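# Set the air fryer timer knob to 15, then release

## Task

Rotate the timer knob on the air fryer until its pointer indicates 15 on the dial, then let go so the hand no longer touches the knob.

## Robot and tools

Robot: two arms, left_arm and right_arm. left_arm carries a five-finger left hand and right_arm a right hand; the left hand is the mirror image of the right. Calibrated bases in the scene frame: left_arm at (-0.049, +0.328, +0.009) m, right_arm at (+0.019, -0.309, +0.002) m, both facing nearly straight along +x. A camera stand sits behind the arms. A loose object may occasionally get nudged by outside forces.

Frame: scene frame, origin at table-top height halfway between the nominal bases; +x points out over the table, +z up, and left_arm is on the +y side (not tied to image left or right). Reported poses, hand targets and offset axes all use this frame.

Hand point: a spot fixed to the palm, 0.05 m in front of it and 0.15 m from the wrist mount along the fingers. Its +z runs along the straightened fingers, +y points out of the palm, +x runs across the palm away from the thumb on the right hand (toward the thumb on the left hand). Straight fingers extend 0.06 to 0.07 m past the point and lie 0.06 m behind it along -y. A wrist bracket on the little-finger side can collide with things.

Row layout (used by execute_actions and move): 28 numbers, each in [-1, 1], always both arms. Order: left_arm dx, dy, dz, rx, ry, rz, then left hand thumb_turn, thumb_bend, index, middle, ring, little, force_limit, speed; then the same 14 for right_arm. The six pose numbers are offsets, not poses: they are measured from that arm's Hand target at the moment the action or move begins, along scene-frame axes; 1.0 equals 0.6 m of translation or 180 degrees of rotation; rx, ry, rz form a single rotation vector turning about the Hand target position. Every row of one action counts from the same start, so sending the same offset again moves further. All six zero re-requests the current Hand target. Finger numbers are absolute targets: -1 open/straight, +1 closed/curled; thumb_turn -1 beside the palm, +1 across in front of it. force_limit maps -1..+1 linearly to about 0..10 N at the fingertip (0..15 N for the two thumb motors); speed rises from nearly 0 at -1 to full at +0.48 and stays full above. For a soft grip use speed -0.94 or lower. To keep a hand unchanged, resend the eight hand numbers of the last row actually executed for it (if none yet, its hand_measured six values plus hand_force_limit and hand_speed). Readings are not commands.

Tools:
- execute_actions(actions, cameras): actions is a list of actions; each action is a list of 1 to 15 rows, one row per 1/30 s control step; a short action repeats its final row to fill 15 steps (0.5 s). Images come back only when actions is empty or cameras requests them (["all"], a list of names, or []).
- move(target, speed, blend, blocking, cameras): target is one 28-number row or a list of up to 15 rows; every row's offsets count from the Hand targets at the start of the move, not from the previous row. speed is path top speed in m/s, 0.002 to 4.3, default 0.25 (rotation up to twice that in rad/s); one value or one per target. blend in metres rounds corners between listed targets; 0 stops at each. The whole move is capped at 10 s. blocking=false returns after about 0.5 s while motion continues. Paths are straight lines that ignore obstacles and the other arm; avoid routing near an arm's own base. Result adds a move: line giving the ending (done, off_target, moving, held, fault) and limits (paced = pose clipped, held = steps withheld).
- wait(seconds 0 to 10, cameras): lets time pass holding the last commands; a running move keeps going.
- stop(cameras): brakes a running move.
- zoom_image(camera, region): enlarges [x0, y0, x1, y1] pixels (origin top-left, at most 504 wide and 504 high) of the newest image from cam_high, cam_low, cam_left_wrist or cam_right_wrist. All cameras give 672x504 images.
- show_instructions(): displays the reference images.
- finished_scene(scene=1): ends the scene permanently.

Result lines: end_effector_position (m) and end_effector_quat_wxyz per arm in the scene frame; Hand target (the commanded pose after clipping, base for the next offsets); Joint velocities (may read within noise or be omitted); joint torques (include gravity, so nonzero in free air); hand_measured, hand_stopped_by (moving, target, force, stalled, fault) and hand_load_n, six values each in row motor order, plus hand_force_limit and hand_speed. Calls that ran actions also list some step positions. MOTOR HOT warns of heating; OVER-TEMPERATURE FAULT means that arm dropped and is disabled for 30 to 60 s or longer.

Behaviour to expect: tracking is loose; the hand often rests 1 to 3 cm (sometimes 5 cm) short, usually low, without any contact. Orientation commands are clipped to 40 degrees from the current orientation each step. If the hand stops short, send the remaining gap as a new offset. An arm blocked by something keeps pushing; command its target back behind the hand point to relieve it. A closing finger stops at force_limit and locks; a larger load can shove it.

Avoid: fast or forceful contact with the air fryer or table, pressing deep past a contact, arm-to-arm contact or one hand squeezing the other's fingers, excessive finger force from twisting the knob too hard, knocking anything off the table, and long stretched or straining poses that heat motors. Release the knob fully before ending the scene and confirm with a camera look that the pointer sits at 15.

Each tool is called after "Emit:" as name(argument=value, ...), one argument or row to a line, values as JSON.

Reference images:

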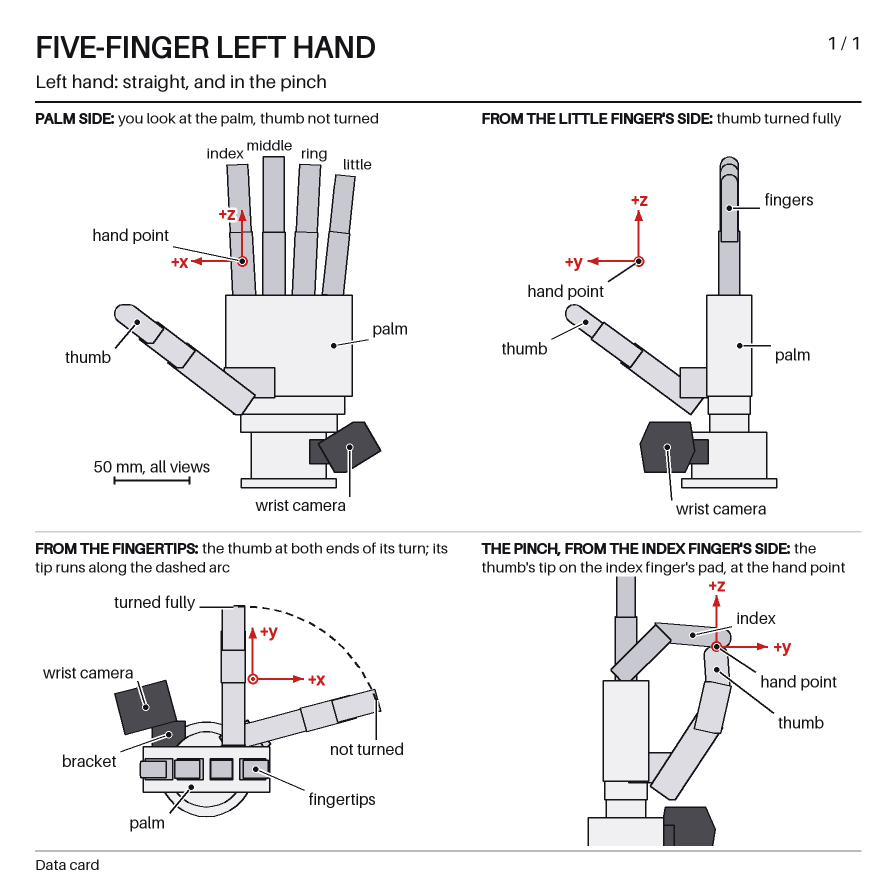

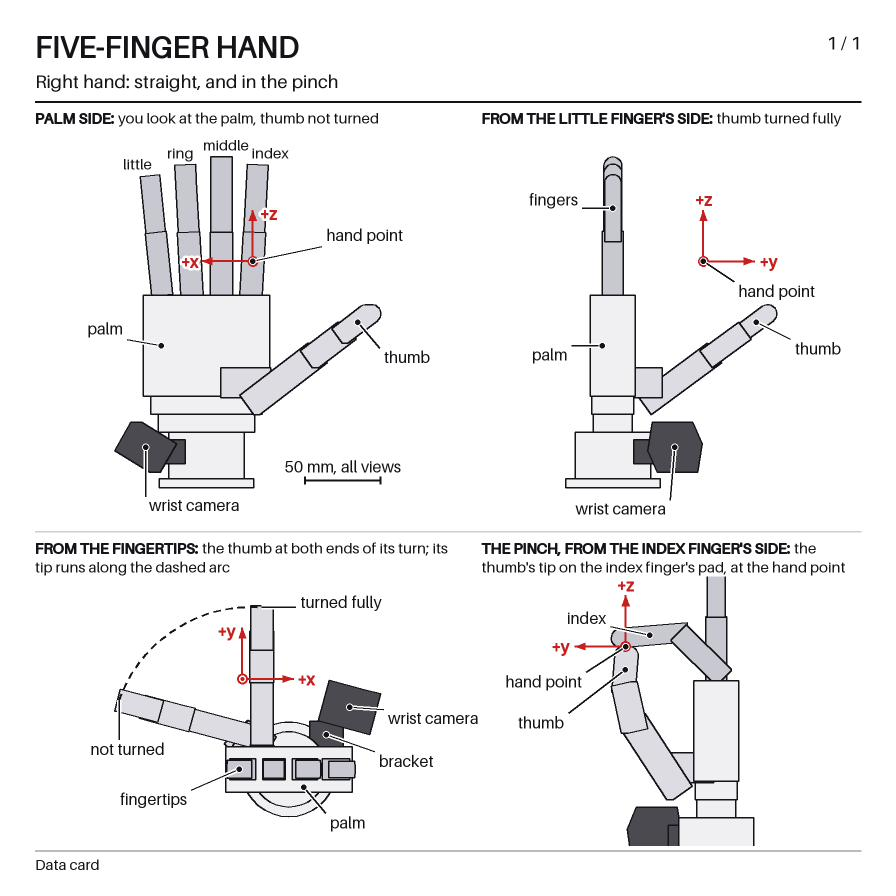

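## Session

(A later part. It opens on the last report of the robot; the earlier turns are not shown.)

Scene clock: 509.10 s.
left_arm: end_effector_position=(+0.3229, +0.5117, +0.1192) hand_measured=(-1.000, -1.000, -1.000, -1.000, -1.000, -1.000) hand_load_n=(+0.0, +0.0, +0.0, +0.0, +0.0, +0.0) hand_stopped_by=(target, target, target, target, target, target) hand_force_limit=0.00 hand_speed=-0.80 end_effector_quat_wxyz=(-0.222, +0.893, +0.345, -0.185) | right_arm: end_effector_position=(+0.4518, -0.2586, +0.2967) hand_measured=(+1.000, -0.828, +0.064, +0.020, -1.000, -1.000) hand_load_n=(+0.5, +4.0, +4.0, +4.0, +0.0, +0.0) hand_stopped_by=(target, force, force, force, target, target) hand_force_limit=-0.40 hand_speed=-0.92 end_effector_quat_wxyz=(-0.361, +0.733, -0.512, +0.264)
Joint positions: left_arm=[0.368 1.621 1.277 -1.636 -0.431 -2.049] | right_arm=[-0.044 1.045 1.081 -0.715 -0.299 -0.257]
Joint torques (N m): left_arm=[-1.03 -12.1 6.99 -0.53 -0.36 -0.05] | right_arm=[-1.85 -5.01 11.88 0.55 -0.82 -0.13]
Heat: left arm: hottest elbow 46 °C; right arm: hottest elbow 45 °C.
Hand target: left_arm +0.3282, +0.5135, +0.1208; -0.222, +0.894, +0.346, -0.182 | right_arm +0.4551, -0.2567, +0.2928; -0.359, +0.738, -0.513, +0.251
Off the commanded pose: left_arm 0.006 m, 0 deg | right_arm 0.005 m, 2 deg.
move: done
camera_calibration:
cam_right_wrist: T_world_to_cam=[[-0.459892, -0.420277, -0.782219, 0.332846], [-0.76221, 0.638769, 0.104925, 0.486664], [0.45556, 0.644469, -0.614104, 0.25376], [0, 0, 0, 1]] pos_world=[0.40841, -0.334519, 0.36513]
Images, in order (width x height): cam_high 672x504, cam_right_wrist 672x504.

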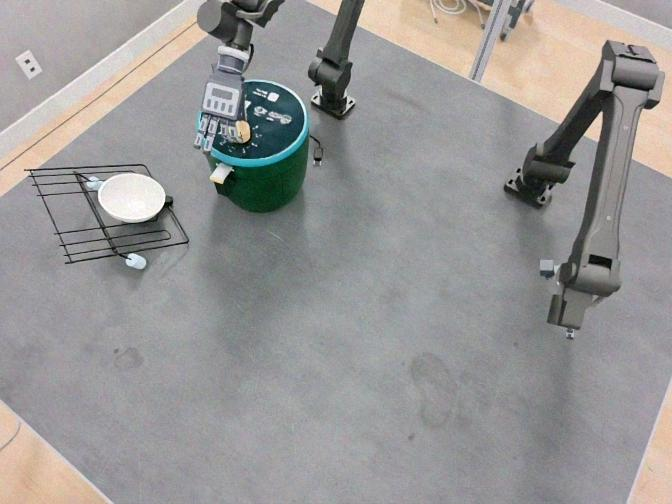

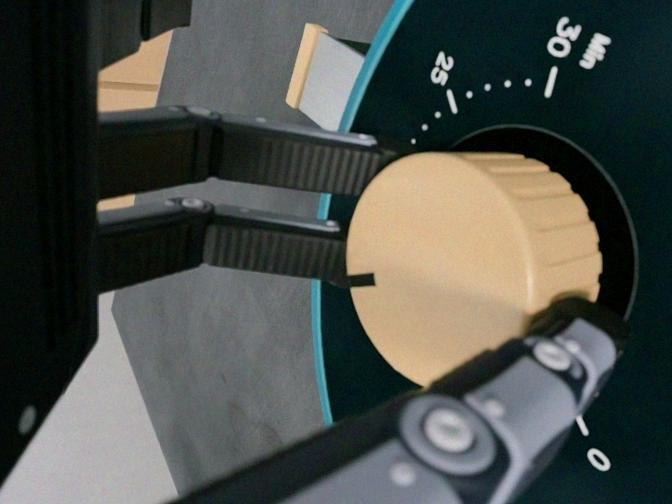

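Emit:
move(
  target=[
    [0,0,0,0,0,0,-1,-1,-1,-1,-1,-1,0,-0.8,0,0,0,0,0,0,1,-1,-0.4,-0.4,-1,-1,-0.4,-0.6],
    [0,0,0,0,0,0,-1,-1,-1,-1,-1,-1,0,-0.8,0,0,0.117,0,0,0,1,-1,-0.4,-0.4,-1,-1,-0.4,-0.6],
  ],
  speed=0.12,
  cameras=["cam_high","cam_right_wrist"],
)

Emit:
zoom_image(
  camera="cam_high",
  region=[190, 75, 300, 165],
)

Scene clock: 525.20 s.
left_arm: end_effector_position=(+0.3229, +0.5117, +0.1192) hand_measured=(-1.000, -1.000, -1.000, -1.000, -1.000, -1.000) hand_load_n=(+0.0, +0.0, +0.0, +0.0, +0.0, +0.0) hand_stopped_by=(target, target, target, target, target, target) hand_force_limit=0.00 hand_speed=-0.80 end_effector_quat_wxyz=(-0.222, +0.893, +0.345, -0.185) | right_arm: end_effector_position=(+0.4453, -0.2561, +0.3425) hand_measured=(+1.000, -1.000, -0.400, -0.400, -1.000, -1.000) hand_load_n=(+0.0, +0.0, +0.0, +0.0, +0.0, +0.0) hand_stopped_by=(target, target, target, target, target, target) hand_force_limit=-0.40 hand_speed=-0.60 end_effector_quat_wxyz=(-0.353, +0.740, -0.518, +0.242)
Joint positions: left_arm=[0.368 1.621 1.277 -1.636 -0.431 -2.049] | right_arm=[-0.044 1.072 1.239 -0.895 -0.312 -0.257]
Joint torques (N m): left_arm=[-1.14 -12.22 6.99 -0.4 -0.36 -0.05] | right_arm=[-1.67 -5.71 15.35 0.57 -0.36 -0.11]
Heat: left arm: hottest elbow 46 °C; right arm: hottest elbow 47 °C.
Hand target: left_arm +0.3282, +0.5135, +0.1208; -0.222, +0.894, +0.346, -0.182 | right_arm +0.4550, -0.2567, +0.3629; -0.359, +0.738, -0.513, +0.251
Off the commanded pose: left_arm 0.006 m, 0 deg | right_arm 0.023 m, 1 deg.
move: off_target (right_arm)
camera_calibration:
cam_right_wrist: T_world_to_cam=[[-0.493968, -0.417101, -0.762904, 0.376081], [-0.762155, 0.630004, 0.149043, 0.457902], [0.418467, 0.655074, -0.629097, 0.30753], [0, 0, 0, 1]] pos_world=[0.406073, -0.333072, 0.412133]
Images, in order (width x height): cam_high 672x504, cam_right_wrist 672x504.

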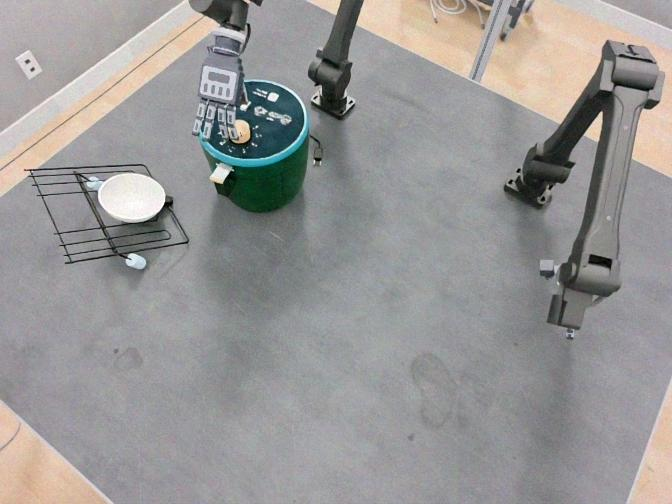

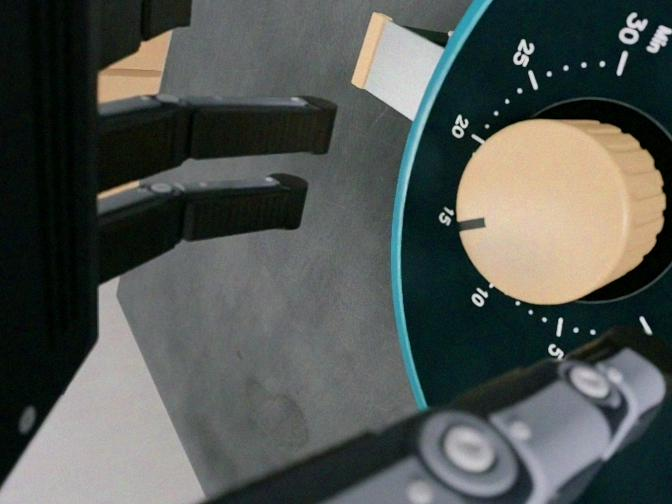

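Scaled by 4.582 from the camera's 672x504 image, which has a finer 960x720 frame.

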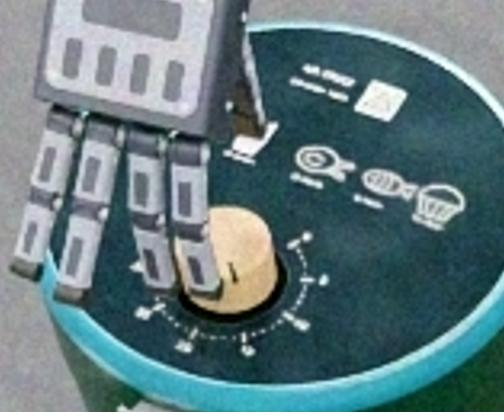

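Emit:
move(
  target=[0,0,0,0,0,0,-1,-1,-1,-1,-1,-1,0,-0.8,-0.025,-0.104,0.045,-0.063,0.184,0,-1,-1,-1,-1,-1,-1,-0.4,0],
  speed=0.3,
  cameras=["cam_high","cam_right_wrist"],
)

Scene clock: 577.07 s.
left_arm: end_effector_position=(+0.3229, +0.5117, +0.1192) hand_measured=(-1.000, -1.000, -1.000, -1.000, -1.000, -1.000) hand_load_n=(+0.0, +0.0, +0.0, +0.0, -0.5, +0.0) hand_stopped_by=(target, target, target, target, target, target) hand_force_limit=0.00 hand_speed=-0.80 end_effector_quat_wxyz=(-0.222, +0.893, +0.345, -0.185) | right_arm: end_effector_position=(+0.4306, -0.3115, +0.3806) hand_measured=(-1.000, -1.000, -1.000, -1.000, -1.000, -1.000) hand_load_n=(+0.0, +0.0, +0.0, +0.0, +0.0, +0.0) hand_stopped_by=(target, target, target, target, target, target) hand_force_limit=-0.40 hand_speed=0.00 end_effector_quat_wxyz=(-0.124, +0.810, -0.569, +0.071)
Joint positions: left_arm=[0.368 1.621 1.277 -1.636 -0.431 -2.049] | right_arm=[-0.079 1.476 1.848 -1.692 -0.142 -0.411]
Joint torques (N m): left_arm=[-1.2 -12.69 7.04 -0.53 -0.33 -0.06] | right_arm=[-2.37 -10.34 13.63 -0.23 -0.1 -0.25]
Heat: left arm: hottest elbow 46 °C; right arm: hottest elbow 54 °C.
Hand target: left_arm +0.3282, +0.5135, +0.1208; -0.222, +0.894, +0.346, -0.182 | right_arm +0.4401, -0.3191, +0.3900; -0.125, +0.810, -0.567, +0.079
Off the commanded pose: left_arm 0.006 m, 0 deg | right_arm 0.015 m, 1 deg.
joint sent to its limit (right arm) — joint 4 (wrist pitch), lower limit. The joint targets still meet the commanded pose.
move: off_target (right_arm)
camera_calibration:
cam_right_wrist: T_world_to_cam=[[-0.799292, -0.52513, -0.292184, 0.293581], [-0.600539, 0.68015, 0.420415, 0.318657], [-0.0220431, 0.511502, -0.858999, 0.606417], [0, 0, 0, 1]] pos_world=[0.439391, -0.37275, 0.472723]
Images, in order (width x height): cam_high 672x504, cam_right_wrist 672x504.

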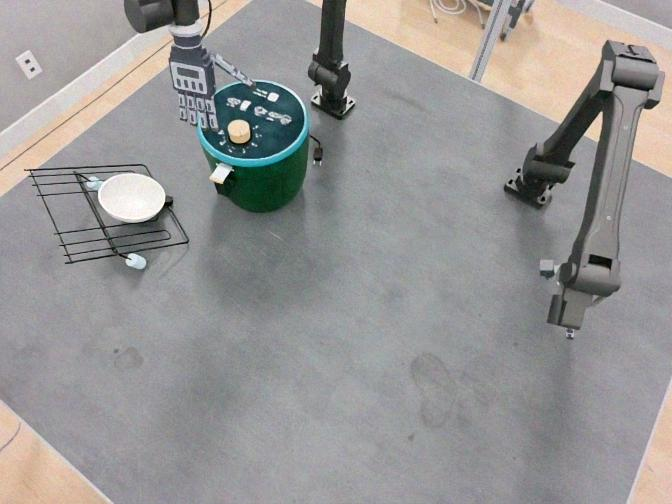

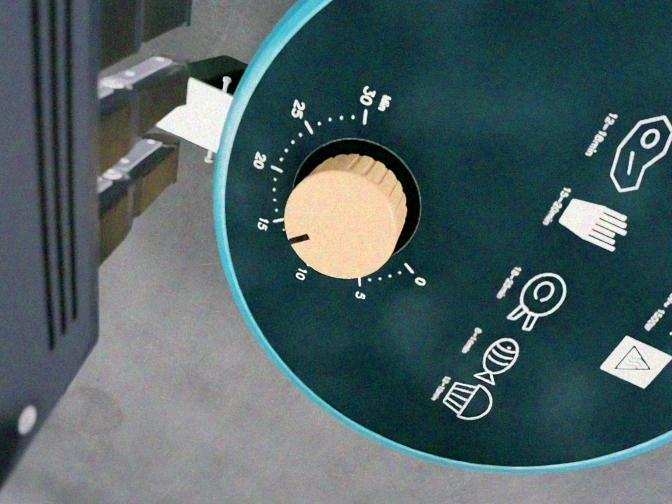

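Emit:
zoom_image(
  camera="cam_right_wrist",
  region=[230, 80, 450, 310],
)

Emit:
zoom_image(
  camera="cam_high",
  region=[200, 90, 290, 170],
)

Scaled by 2.191 from the camera's 672x504 image, which has a finer 960x720 frame.

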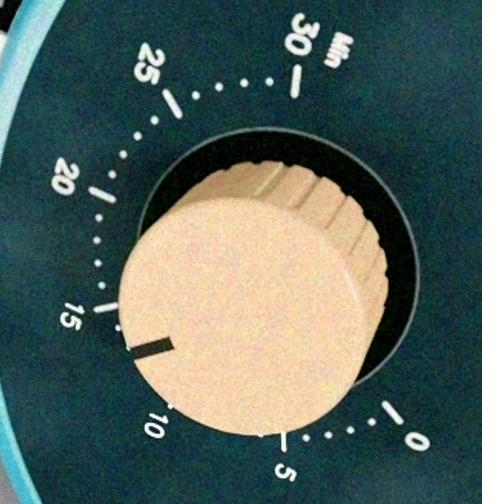

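Scaled by 5.600 from the camera's 672x504 image, which has a finer 960x720 frame.

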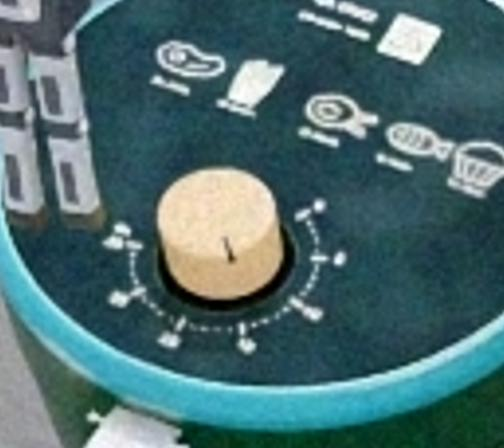

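Emit:
zoom_image(
  camera="cam_right_wrist",
  region=[270, 210, 330, 260],
)

Emit:
zoom_image(
  camera="cam_right_wrist",
  region=[260, 140, 430, 300],
)

Scaled by 8.400 from the camera's 672x504 image, which has a finer 960x720 frame.

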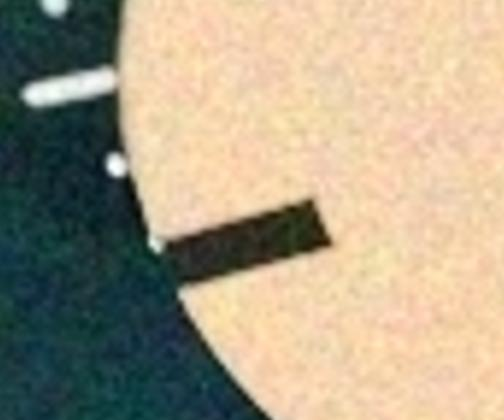

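Scaled by 2.965 from the camera's 672x504 image, which has a finer 960x720 frame.

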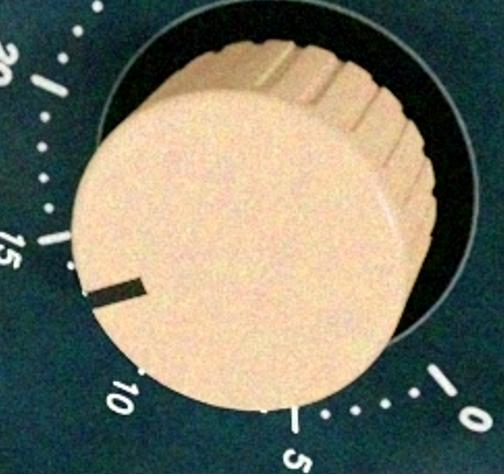

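Emit:
move(
  target=[
    [0,0,0,0,0,0,-1,-1,-1,-1,-1,-1,0,-0.8,0.025,0.104,-0.0917,0.063,-0.184,0,1,-1,-0.35,-0.35,-1,-1,-0.4,0.2],
    [0,0,0,0,0,0,-1,-1,-1,-1,-1,-1,0,-0.8,0.025,0.104,-0.157,0.063,-0.184,0,1,-1,-0.35,-0.35,-1,-1,-0.4,0.2],
  ],
  speed=[0.3,0.1],
  cameras=["cam_high","cam_low","cam_right_wrist"],
)

Emit:
zoom_image(
  camera="cam_high",
  region=[190, 75, 300, 165],
)

Emit:
zoom_image(
  camera="cam_low",
  region=[240, 150, 340, 230],
)

Scene clock: 768.17 s.
left_arm: end_effector_position=(+0.3229, +0.5117, +0.1192) hand_measured=(-1.000, -1.000, -1.000, -1.000, -1.000, -1.000) hand_load_n=(+0.0, +0.0, +0.0, +0.0, +0.0, +0.0) hand_stopped_by=(target, target, target, target, target, target) hand_force_limit=0.00 hand_speed=-0.80 end_effector_quat_wxyz=(-0.222, +0.893, +0.345, -0.185) | right_arm: end_effector_position=(+0.4575, -0.2637, +0.2964) hand_measured=(+1.000, -1.000, -0.350, -0.350, -1.000, -1.000) hand_load_n=(+0.0, +0.5, +0.0, +0.0, +0.0, +0.0) hand_stopped_by=(target, target, target, target, target, target) hand_force_limit=-0.40 hand_speed=0.20 end_effector_quat_wxyz=(-0.353, +0.740, -0.516, +0.249)
Joint positions: left_arm=[0.368 1.621 1.277 -1.636 -0.431 -2.049] | right_arm=[-0.06 1.085 1.123 -0.757 -0.317 -0.272]
Joint torques (N m): left_arm=[-1.44 -11.87 7.12 -0.49 -0.33 -0.05] | right_arm=[-0.67 -8.53 8.92 1.94 -0.22 0.03]
Heat: left arm: hottest elbow 46 °C; right arm: hottest elbow 55 °C.
Hand target: left_arm +0.3282, +0.5135, +0.1208; -0.222, +0.894, +0.346, -0.182 | right_arm +0.4550, -0.2567, +0.2957; -0.359, +0.738, -0.513, +0.251
Off the commanded pose: left_arm 0.006 m, 0 deg | right_arm 0.007 m, 1 deg.
move: done
camera_calibration:
cam_right_wrist: T_world_to_cam=[[-0.484778, -0.422188, -0.765995, 0.339131], [-0.762404, 0.633176, 0.133523, 0.484397], [0.428638, 0.648726, -0.628827, 0.27202], [0, 0, 0, 1]] pos_world=[0.417111, -0.339998, 0.366149]
Images, in order (width x height): cam_high 672x504, cam_low 672x504, cam_right_wrist 672x504.

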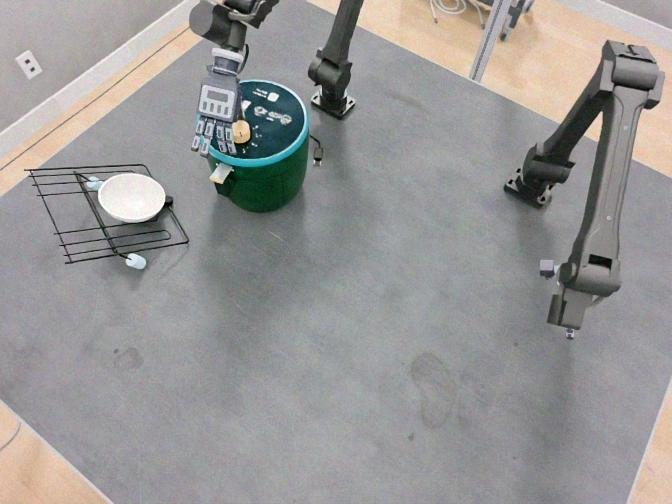

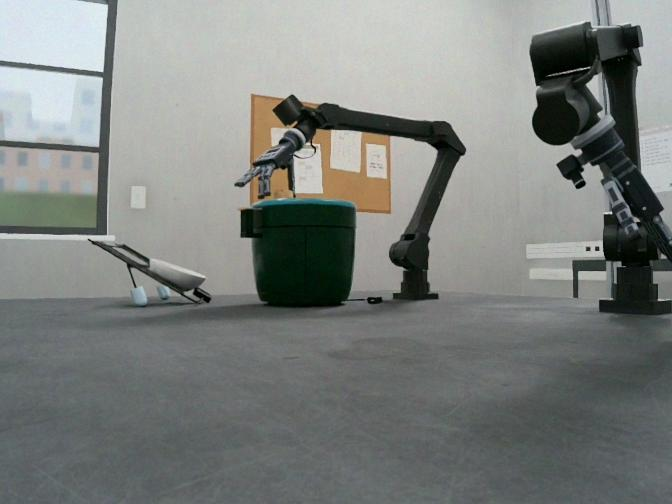

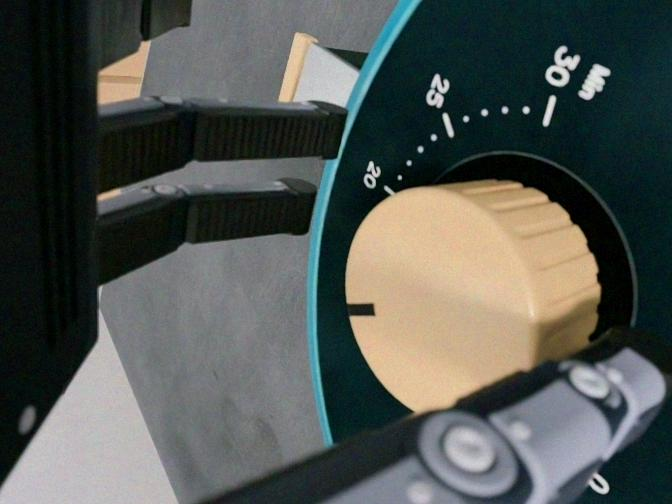

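Scaled by 4.582 from the camera's 672x504 image, which has a finer 960x720 frame.

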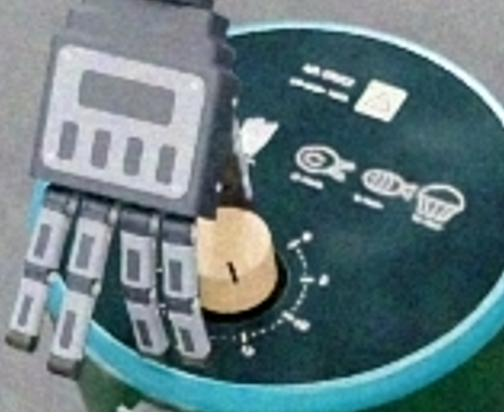

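Scaled by 5.040 from the camera's 672x504 image, which has a finer 960x720 frame.

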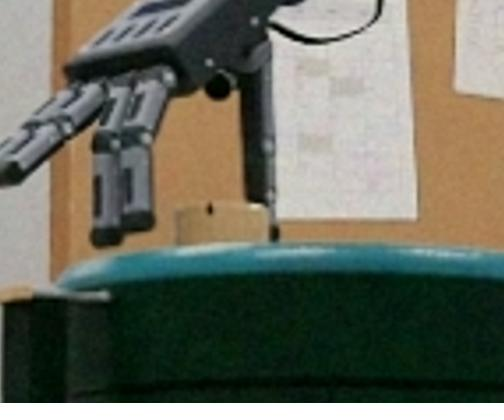

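Emit:
move(
  target=[0,0,0,0,0,0,-1,-1,-1,-1,-1,-1,0,-0.8,-0.006,0.0097,0,0,0,0,1,-1,-0.25,-0.25,-1,-1,-0.4,-0.5],
  speed=0.08,
  cameras=["cam_right_wrist"],
)

Scene clock: 780.40 s.
left_arm: end_effector_position=(+0.3229, +0.5117, +0.1192) hand_measured=(-1.000, -1.000, -1.000, -1.000, -1.000, -1.000) hand_load_n=(+0.0, +0.0, +0.0, +0.0, +0.0, +0.0) hand_stopped_by=(target, target, target, target, target, target) hand_force_limit=0.00 hand_speed=-0.80 end_effector_quat_wxyz=(-0.222, +0.893, +0.345, -0.185) | right_arm: end_effector_position=(+0.4539, -0.2574, +0.2969) hand_measured=(+1.000, -1.000, -0.250, -0.250, -1.000, -1.000) hand_load_n=(+0.0, +0.0, +0.0, +0.0, +0.0, -0.5) hand_stopped_by=(target, target, target, target, target, target) hand_force_limit=-0.40 hand_speed=-0.50 end_effector_quat_wxyz=(-0.354, +0.740, -0.515, +0.249)
Joint positions: left_arm=[0.368 1.621 1.277 -1.636 -0.431 -2.049] | right_arm=[-0.043 1.073 1.115 -0.757 -0.306 -0.261]
Joint torques (N m): left_arm=[-1.2 -12.45 7.01 -0.39 -0.36 -0.05] | right_arm=[-0.79 -8.23 8.87 1.81 -0.13 0.04]
Heat: left arm: hottest elbow 46 °C; right arm: hottest elbow 53 °C.
Hand target: left_arm +0.3282, +0.5135, +0.1208; -0.222, +0.894, +0.346, -0.182 | right_arm +0.4514, -0.2510, +0.2957; -0.359, +0.738, -0.513, +0.251
Off the commanded pose: left_arm 0.006 m, 0 deg | right_arm 0.007 m, 1 deg.
move: done
camera_calibration:
cam_right_wrist: T_world_to_cam=[[-0.482967, -0.422302, -0.767075, 0.339932], [-0.763876, 0.631442, 0.133321, 0.47791], [0.428062, 0.65034, -0.627551, 0.270123], [0, 0, 0, 1]] pos_world=[0.41361, -0.333891, 0.366553]
Images, in order (width x height): cam_right_wrist 672x504.

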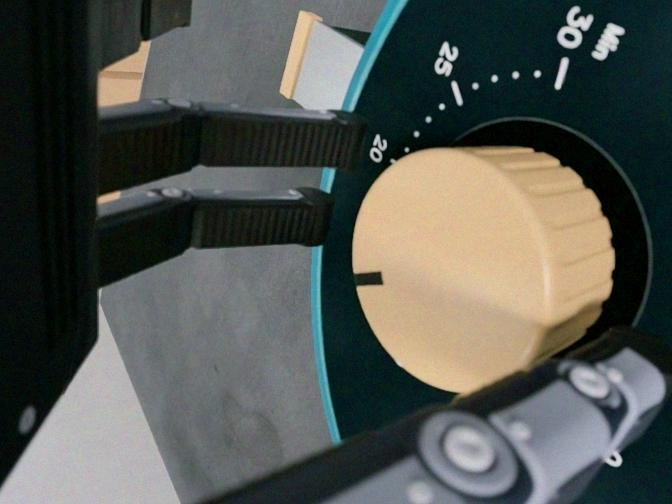

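Emit:
move(
  target=[
    [0,0,0,0,0,0,-1,-1,-1,-1,-1,-1,0,-0.8,0,0,0,0,0,0,1,0.2,0.5,0.5,-1,-1,-0.4,-0.92],
    [0,0,0,0,0,0,-1,-1,-1,-1,-1,-1,0,-0.8,0.0025,-0.0023,0,0,0,-0.036,1,0.2,0.5,0.5,-1,-1,-0.4,-0.92],
  ],
  speed=0.06,
  cameras=["cam_right_wrist"],
)

Scene clock: 794.23 s.
left_arm: end_effector_position=(+0.3229, +0.5117, +0.1192) hand_measured=(-1.000, -1.000, -1.000, -1.000, -1.000, -1.000) hand_load_n=(+0.0, +0.0, +0.0, +0.0, +0.0, +0.0) hand_stopped_by=(target, target, target, target, target, target) hand_force_limit=0.00 hand_speed=-0.80 end_effector_quat_wxyz=(-0.222, +0.893, +0.345, -0.185) | right_arm: end_effector_position=(+0.4553, -0.2588, +0.2964) hand_measured=(+1.000, -0.850, +0.092, +0.032, -1.000, -1.000) hand_load_n=(-2.5, +5.5, +2.5, +3.5, +0.0, +0.0) hand_stopped_by=(target, force, force, force, target, target) hand_force_limit=-0.40 hand_speed=-0.92 end_effector_quat_wxyz=(-0.338, +0.712, -0.553, +0.270)
Joint positions: left_arm=[0.368 1.621 1.277 -1.636 -0.431 -2.049] | right_arm=[-0.013 1.055 1.099 -0.737 -0.197 -0.174]
Joint torques (N m): left_arm=[-1.14 -12.28 7.06 -0.4 -0.37 -0.05] | right_arm=[-0.32 -8.06 8.91 1.94 -0.03 0.09]
Heat: left arm: hottest elbow 46 °C; right arm: hottest elbow 53 °C.
Hand target: left_arm +0.3282, +0.5135, +0.1208; -0.222, +0.894, +0.346, -0.182 | right_arm +0.4530, -0.2523, +0.2957; -0.345, +0.708, -0.554, +0.271
Off the commanded pose: left_arm 0.006 m, 0 deg | right_arm 0.007 m, 1 deg.
move: done
camera_calibration:
cam_right_wrist: T_world_to_cam=[[-0.525973, -0.372787, -0.764449, 0.371277], [-0.691508, 0.71072, 0.129201, 0.468732], [0.495145, 0.596579, -0.631605, 0.226851], [0, 0, 0, 1]] pos_world=[0.40709, -0.330065, 0.366542]
Images, in order (width x height): cam_right_wrist 672x504.

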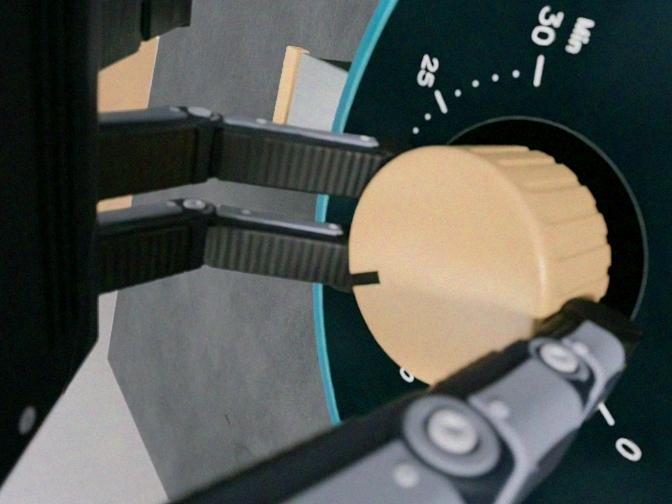

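Emit:
move(
  target=[
    [0,0,0,0,0,0,-1,-1,-1,-1,-1,-1,0,-0.8,0,0,0,0,0,0,1,-1,-0.4,-0.4,-1,-1,-0.4,-0.6],
    [0,0,0,0,0,0,-1,-1,-1,-1,-1,-1,0,-0.8,0,0,0.1,0,0,0,1,-1,-0.4,-0.4,-1,-1,-0.4,-0.6],
    [0,0,0,0,0,0,-1,-1,-1,-1,-1,-1,0,-0.8,-0.022,-0.042,0.142,-0.1816,0.187,-0.0414,-1,-1,-1,-1,-1,-1,-0.4,0],
  ],
  speed=[0.1,0.12,0.3],
  blend=[0,0.02,0],
  cameras=["cam_right_wrist","cam_high"],
)

Emit:
zoom_image(
  camera="cam_right_wrist",
  region=[240, 80, 460, 310],
)

Scene clock: 849.23 s.
left_arm: end_effector_position=(+0.3229, +0.5117, +0.1192) hand_measured=(-1.000, -1.000, -1.000, -1.000, -1.000, -1.000) hand_load_n=(+0.0, +0.0, +0.0, +0.0, +0.0, +0.0) hand_stopped_by=(target, target, target, target, target, target) hand_force_limit=0.00 hand_speed=-0.80 end_effector_quat_wxyz=(-0.222, +0.893, +0.345, -0.185) | right_arm: end_effector_position=(+0.4298, -0.2847, +0.3716) hand_measured=(-1.000, -1.000, -1.000, -1.000, -1.000, -1.000) hand_load_n=(+0.0, +0.0, +0.0, +0.0, +0.0, +0.0) hand_stopped_by=(target, target, target, target, target, target) hand_force_limit=-0.40 hand_speed=0.00 end_effector_quat_wxyz=(+0.063, +0.787, -0.575, +0.214)
Joint positions: left_arm=[0.368 1.621 1.277 -1.636 -0.431 -2.049] | right_arm=[0.201 1.478 1.809 -1.691 0.401 -0.155]
Joint torques (N m): left_arm=[-1.38 -12.22 6.98 -0.42 -0.36 -0.05] | right_arm=[-0.38 -10.46 13.64 -0.36 0.34 0.02]
Heat: left arm: hottest elbow 46 °C; right arm: hottest elbow 50 °C.
Hand target: left_arm +0.3282, +0.5135, +0.1208; -0.222, +0.894, +0.346, -0.182 | right_arm +0.4398, -0.2774, +0.3810; +0.056, +0.786, -0.575, +0.221
Off the commanded pose: left_arm 0.006 m, 0 deg | right_arm 0.015 m, 1 deg.
move: off_target (right_arm); target 3's new numbers were sent with right_arm's hand 0.015 m and 1 deg from that target
camera_calibration:
cam_right_wrist: T_world_to_cam=[[-0.848364, -0.525781, -0.0619062, 0.23962], [-0.528683, 0.847523, 0.0468997, 0.459337], [0.027808, 0.0725167, -0.996979, 0.489854], [0, 0, 0, 1]] pos_world=[0.432507, -0.298834, 0.481666]
Images, in order (width x height): cam_high 672x504, cam_right_wrist 672x504.

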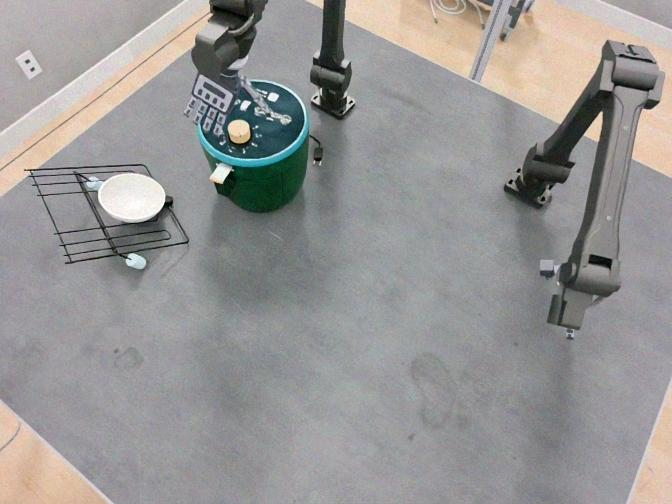

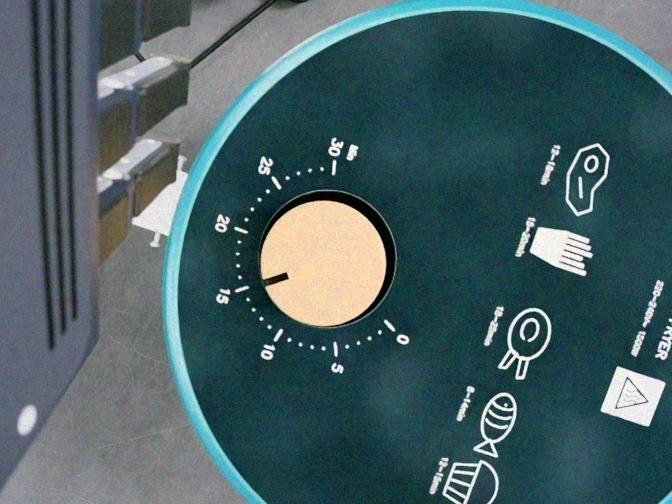

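Scaled by 2.191 from the camera's 672x504 image, which has a finer 960x720 frame.

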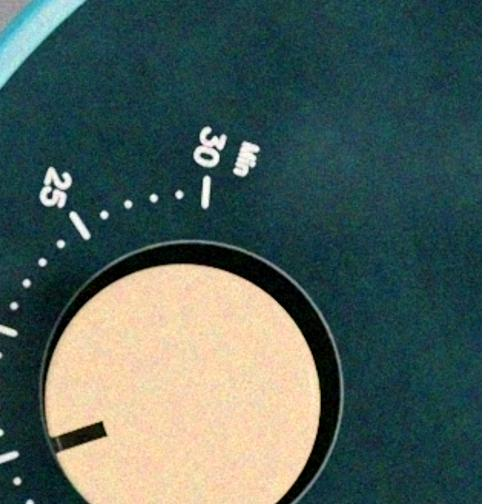

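Emit:
zoom_image(
  camera="cam_right_wrist",
  region=[210, 140, 420, 380],
)

Emit:
zoom_image(
  camera="cam_right_wrist",
  region=[220, 250, 300, 320],
)

Scaled by 2.100 from the camera's 672x504 image, which has a finer 960x720 frame.

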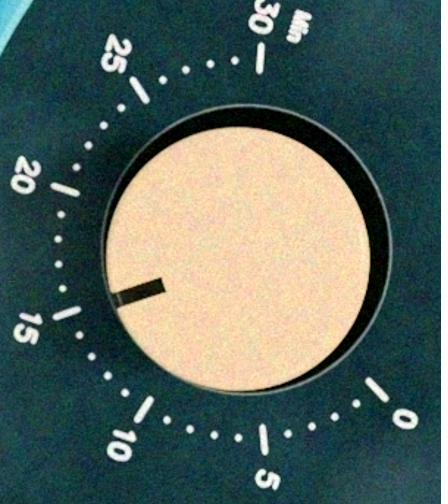

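Scaled by 6.300 from the camera's 672x504 image, which has a finer 960x720 frame.

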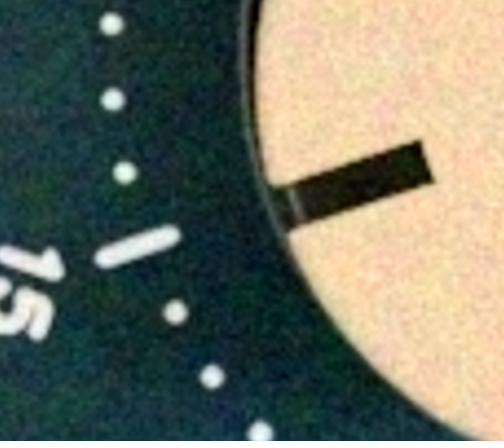

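Emit:
finished_scene(
)

The scene is finished: the task was done.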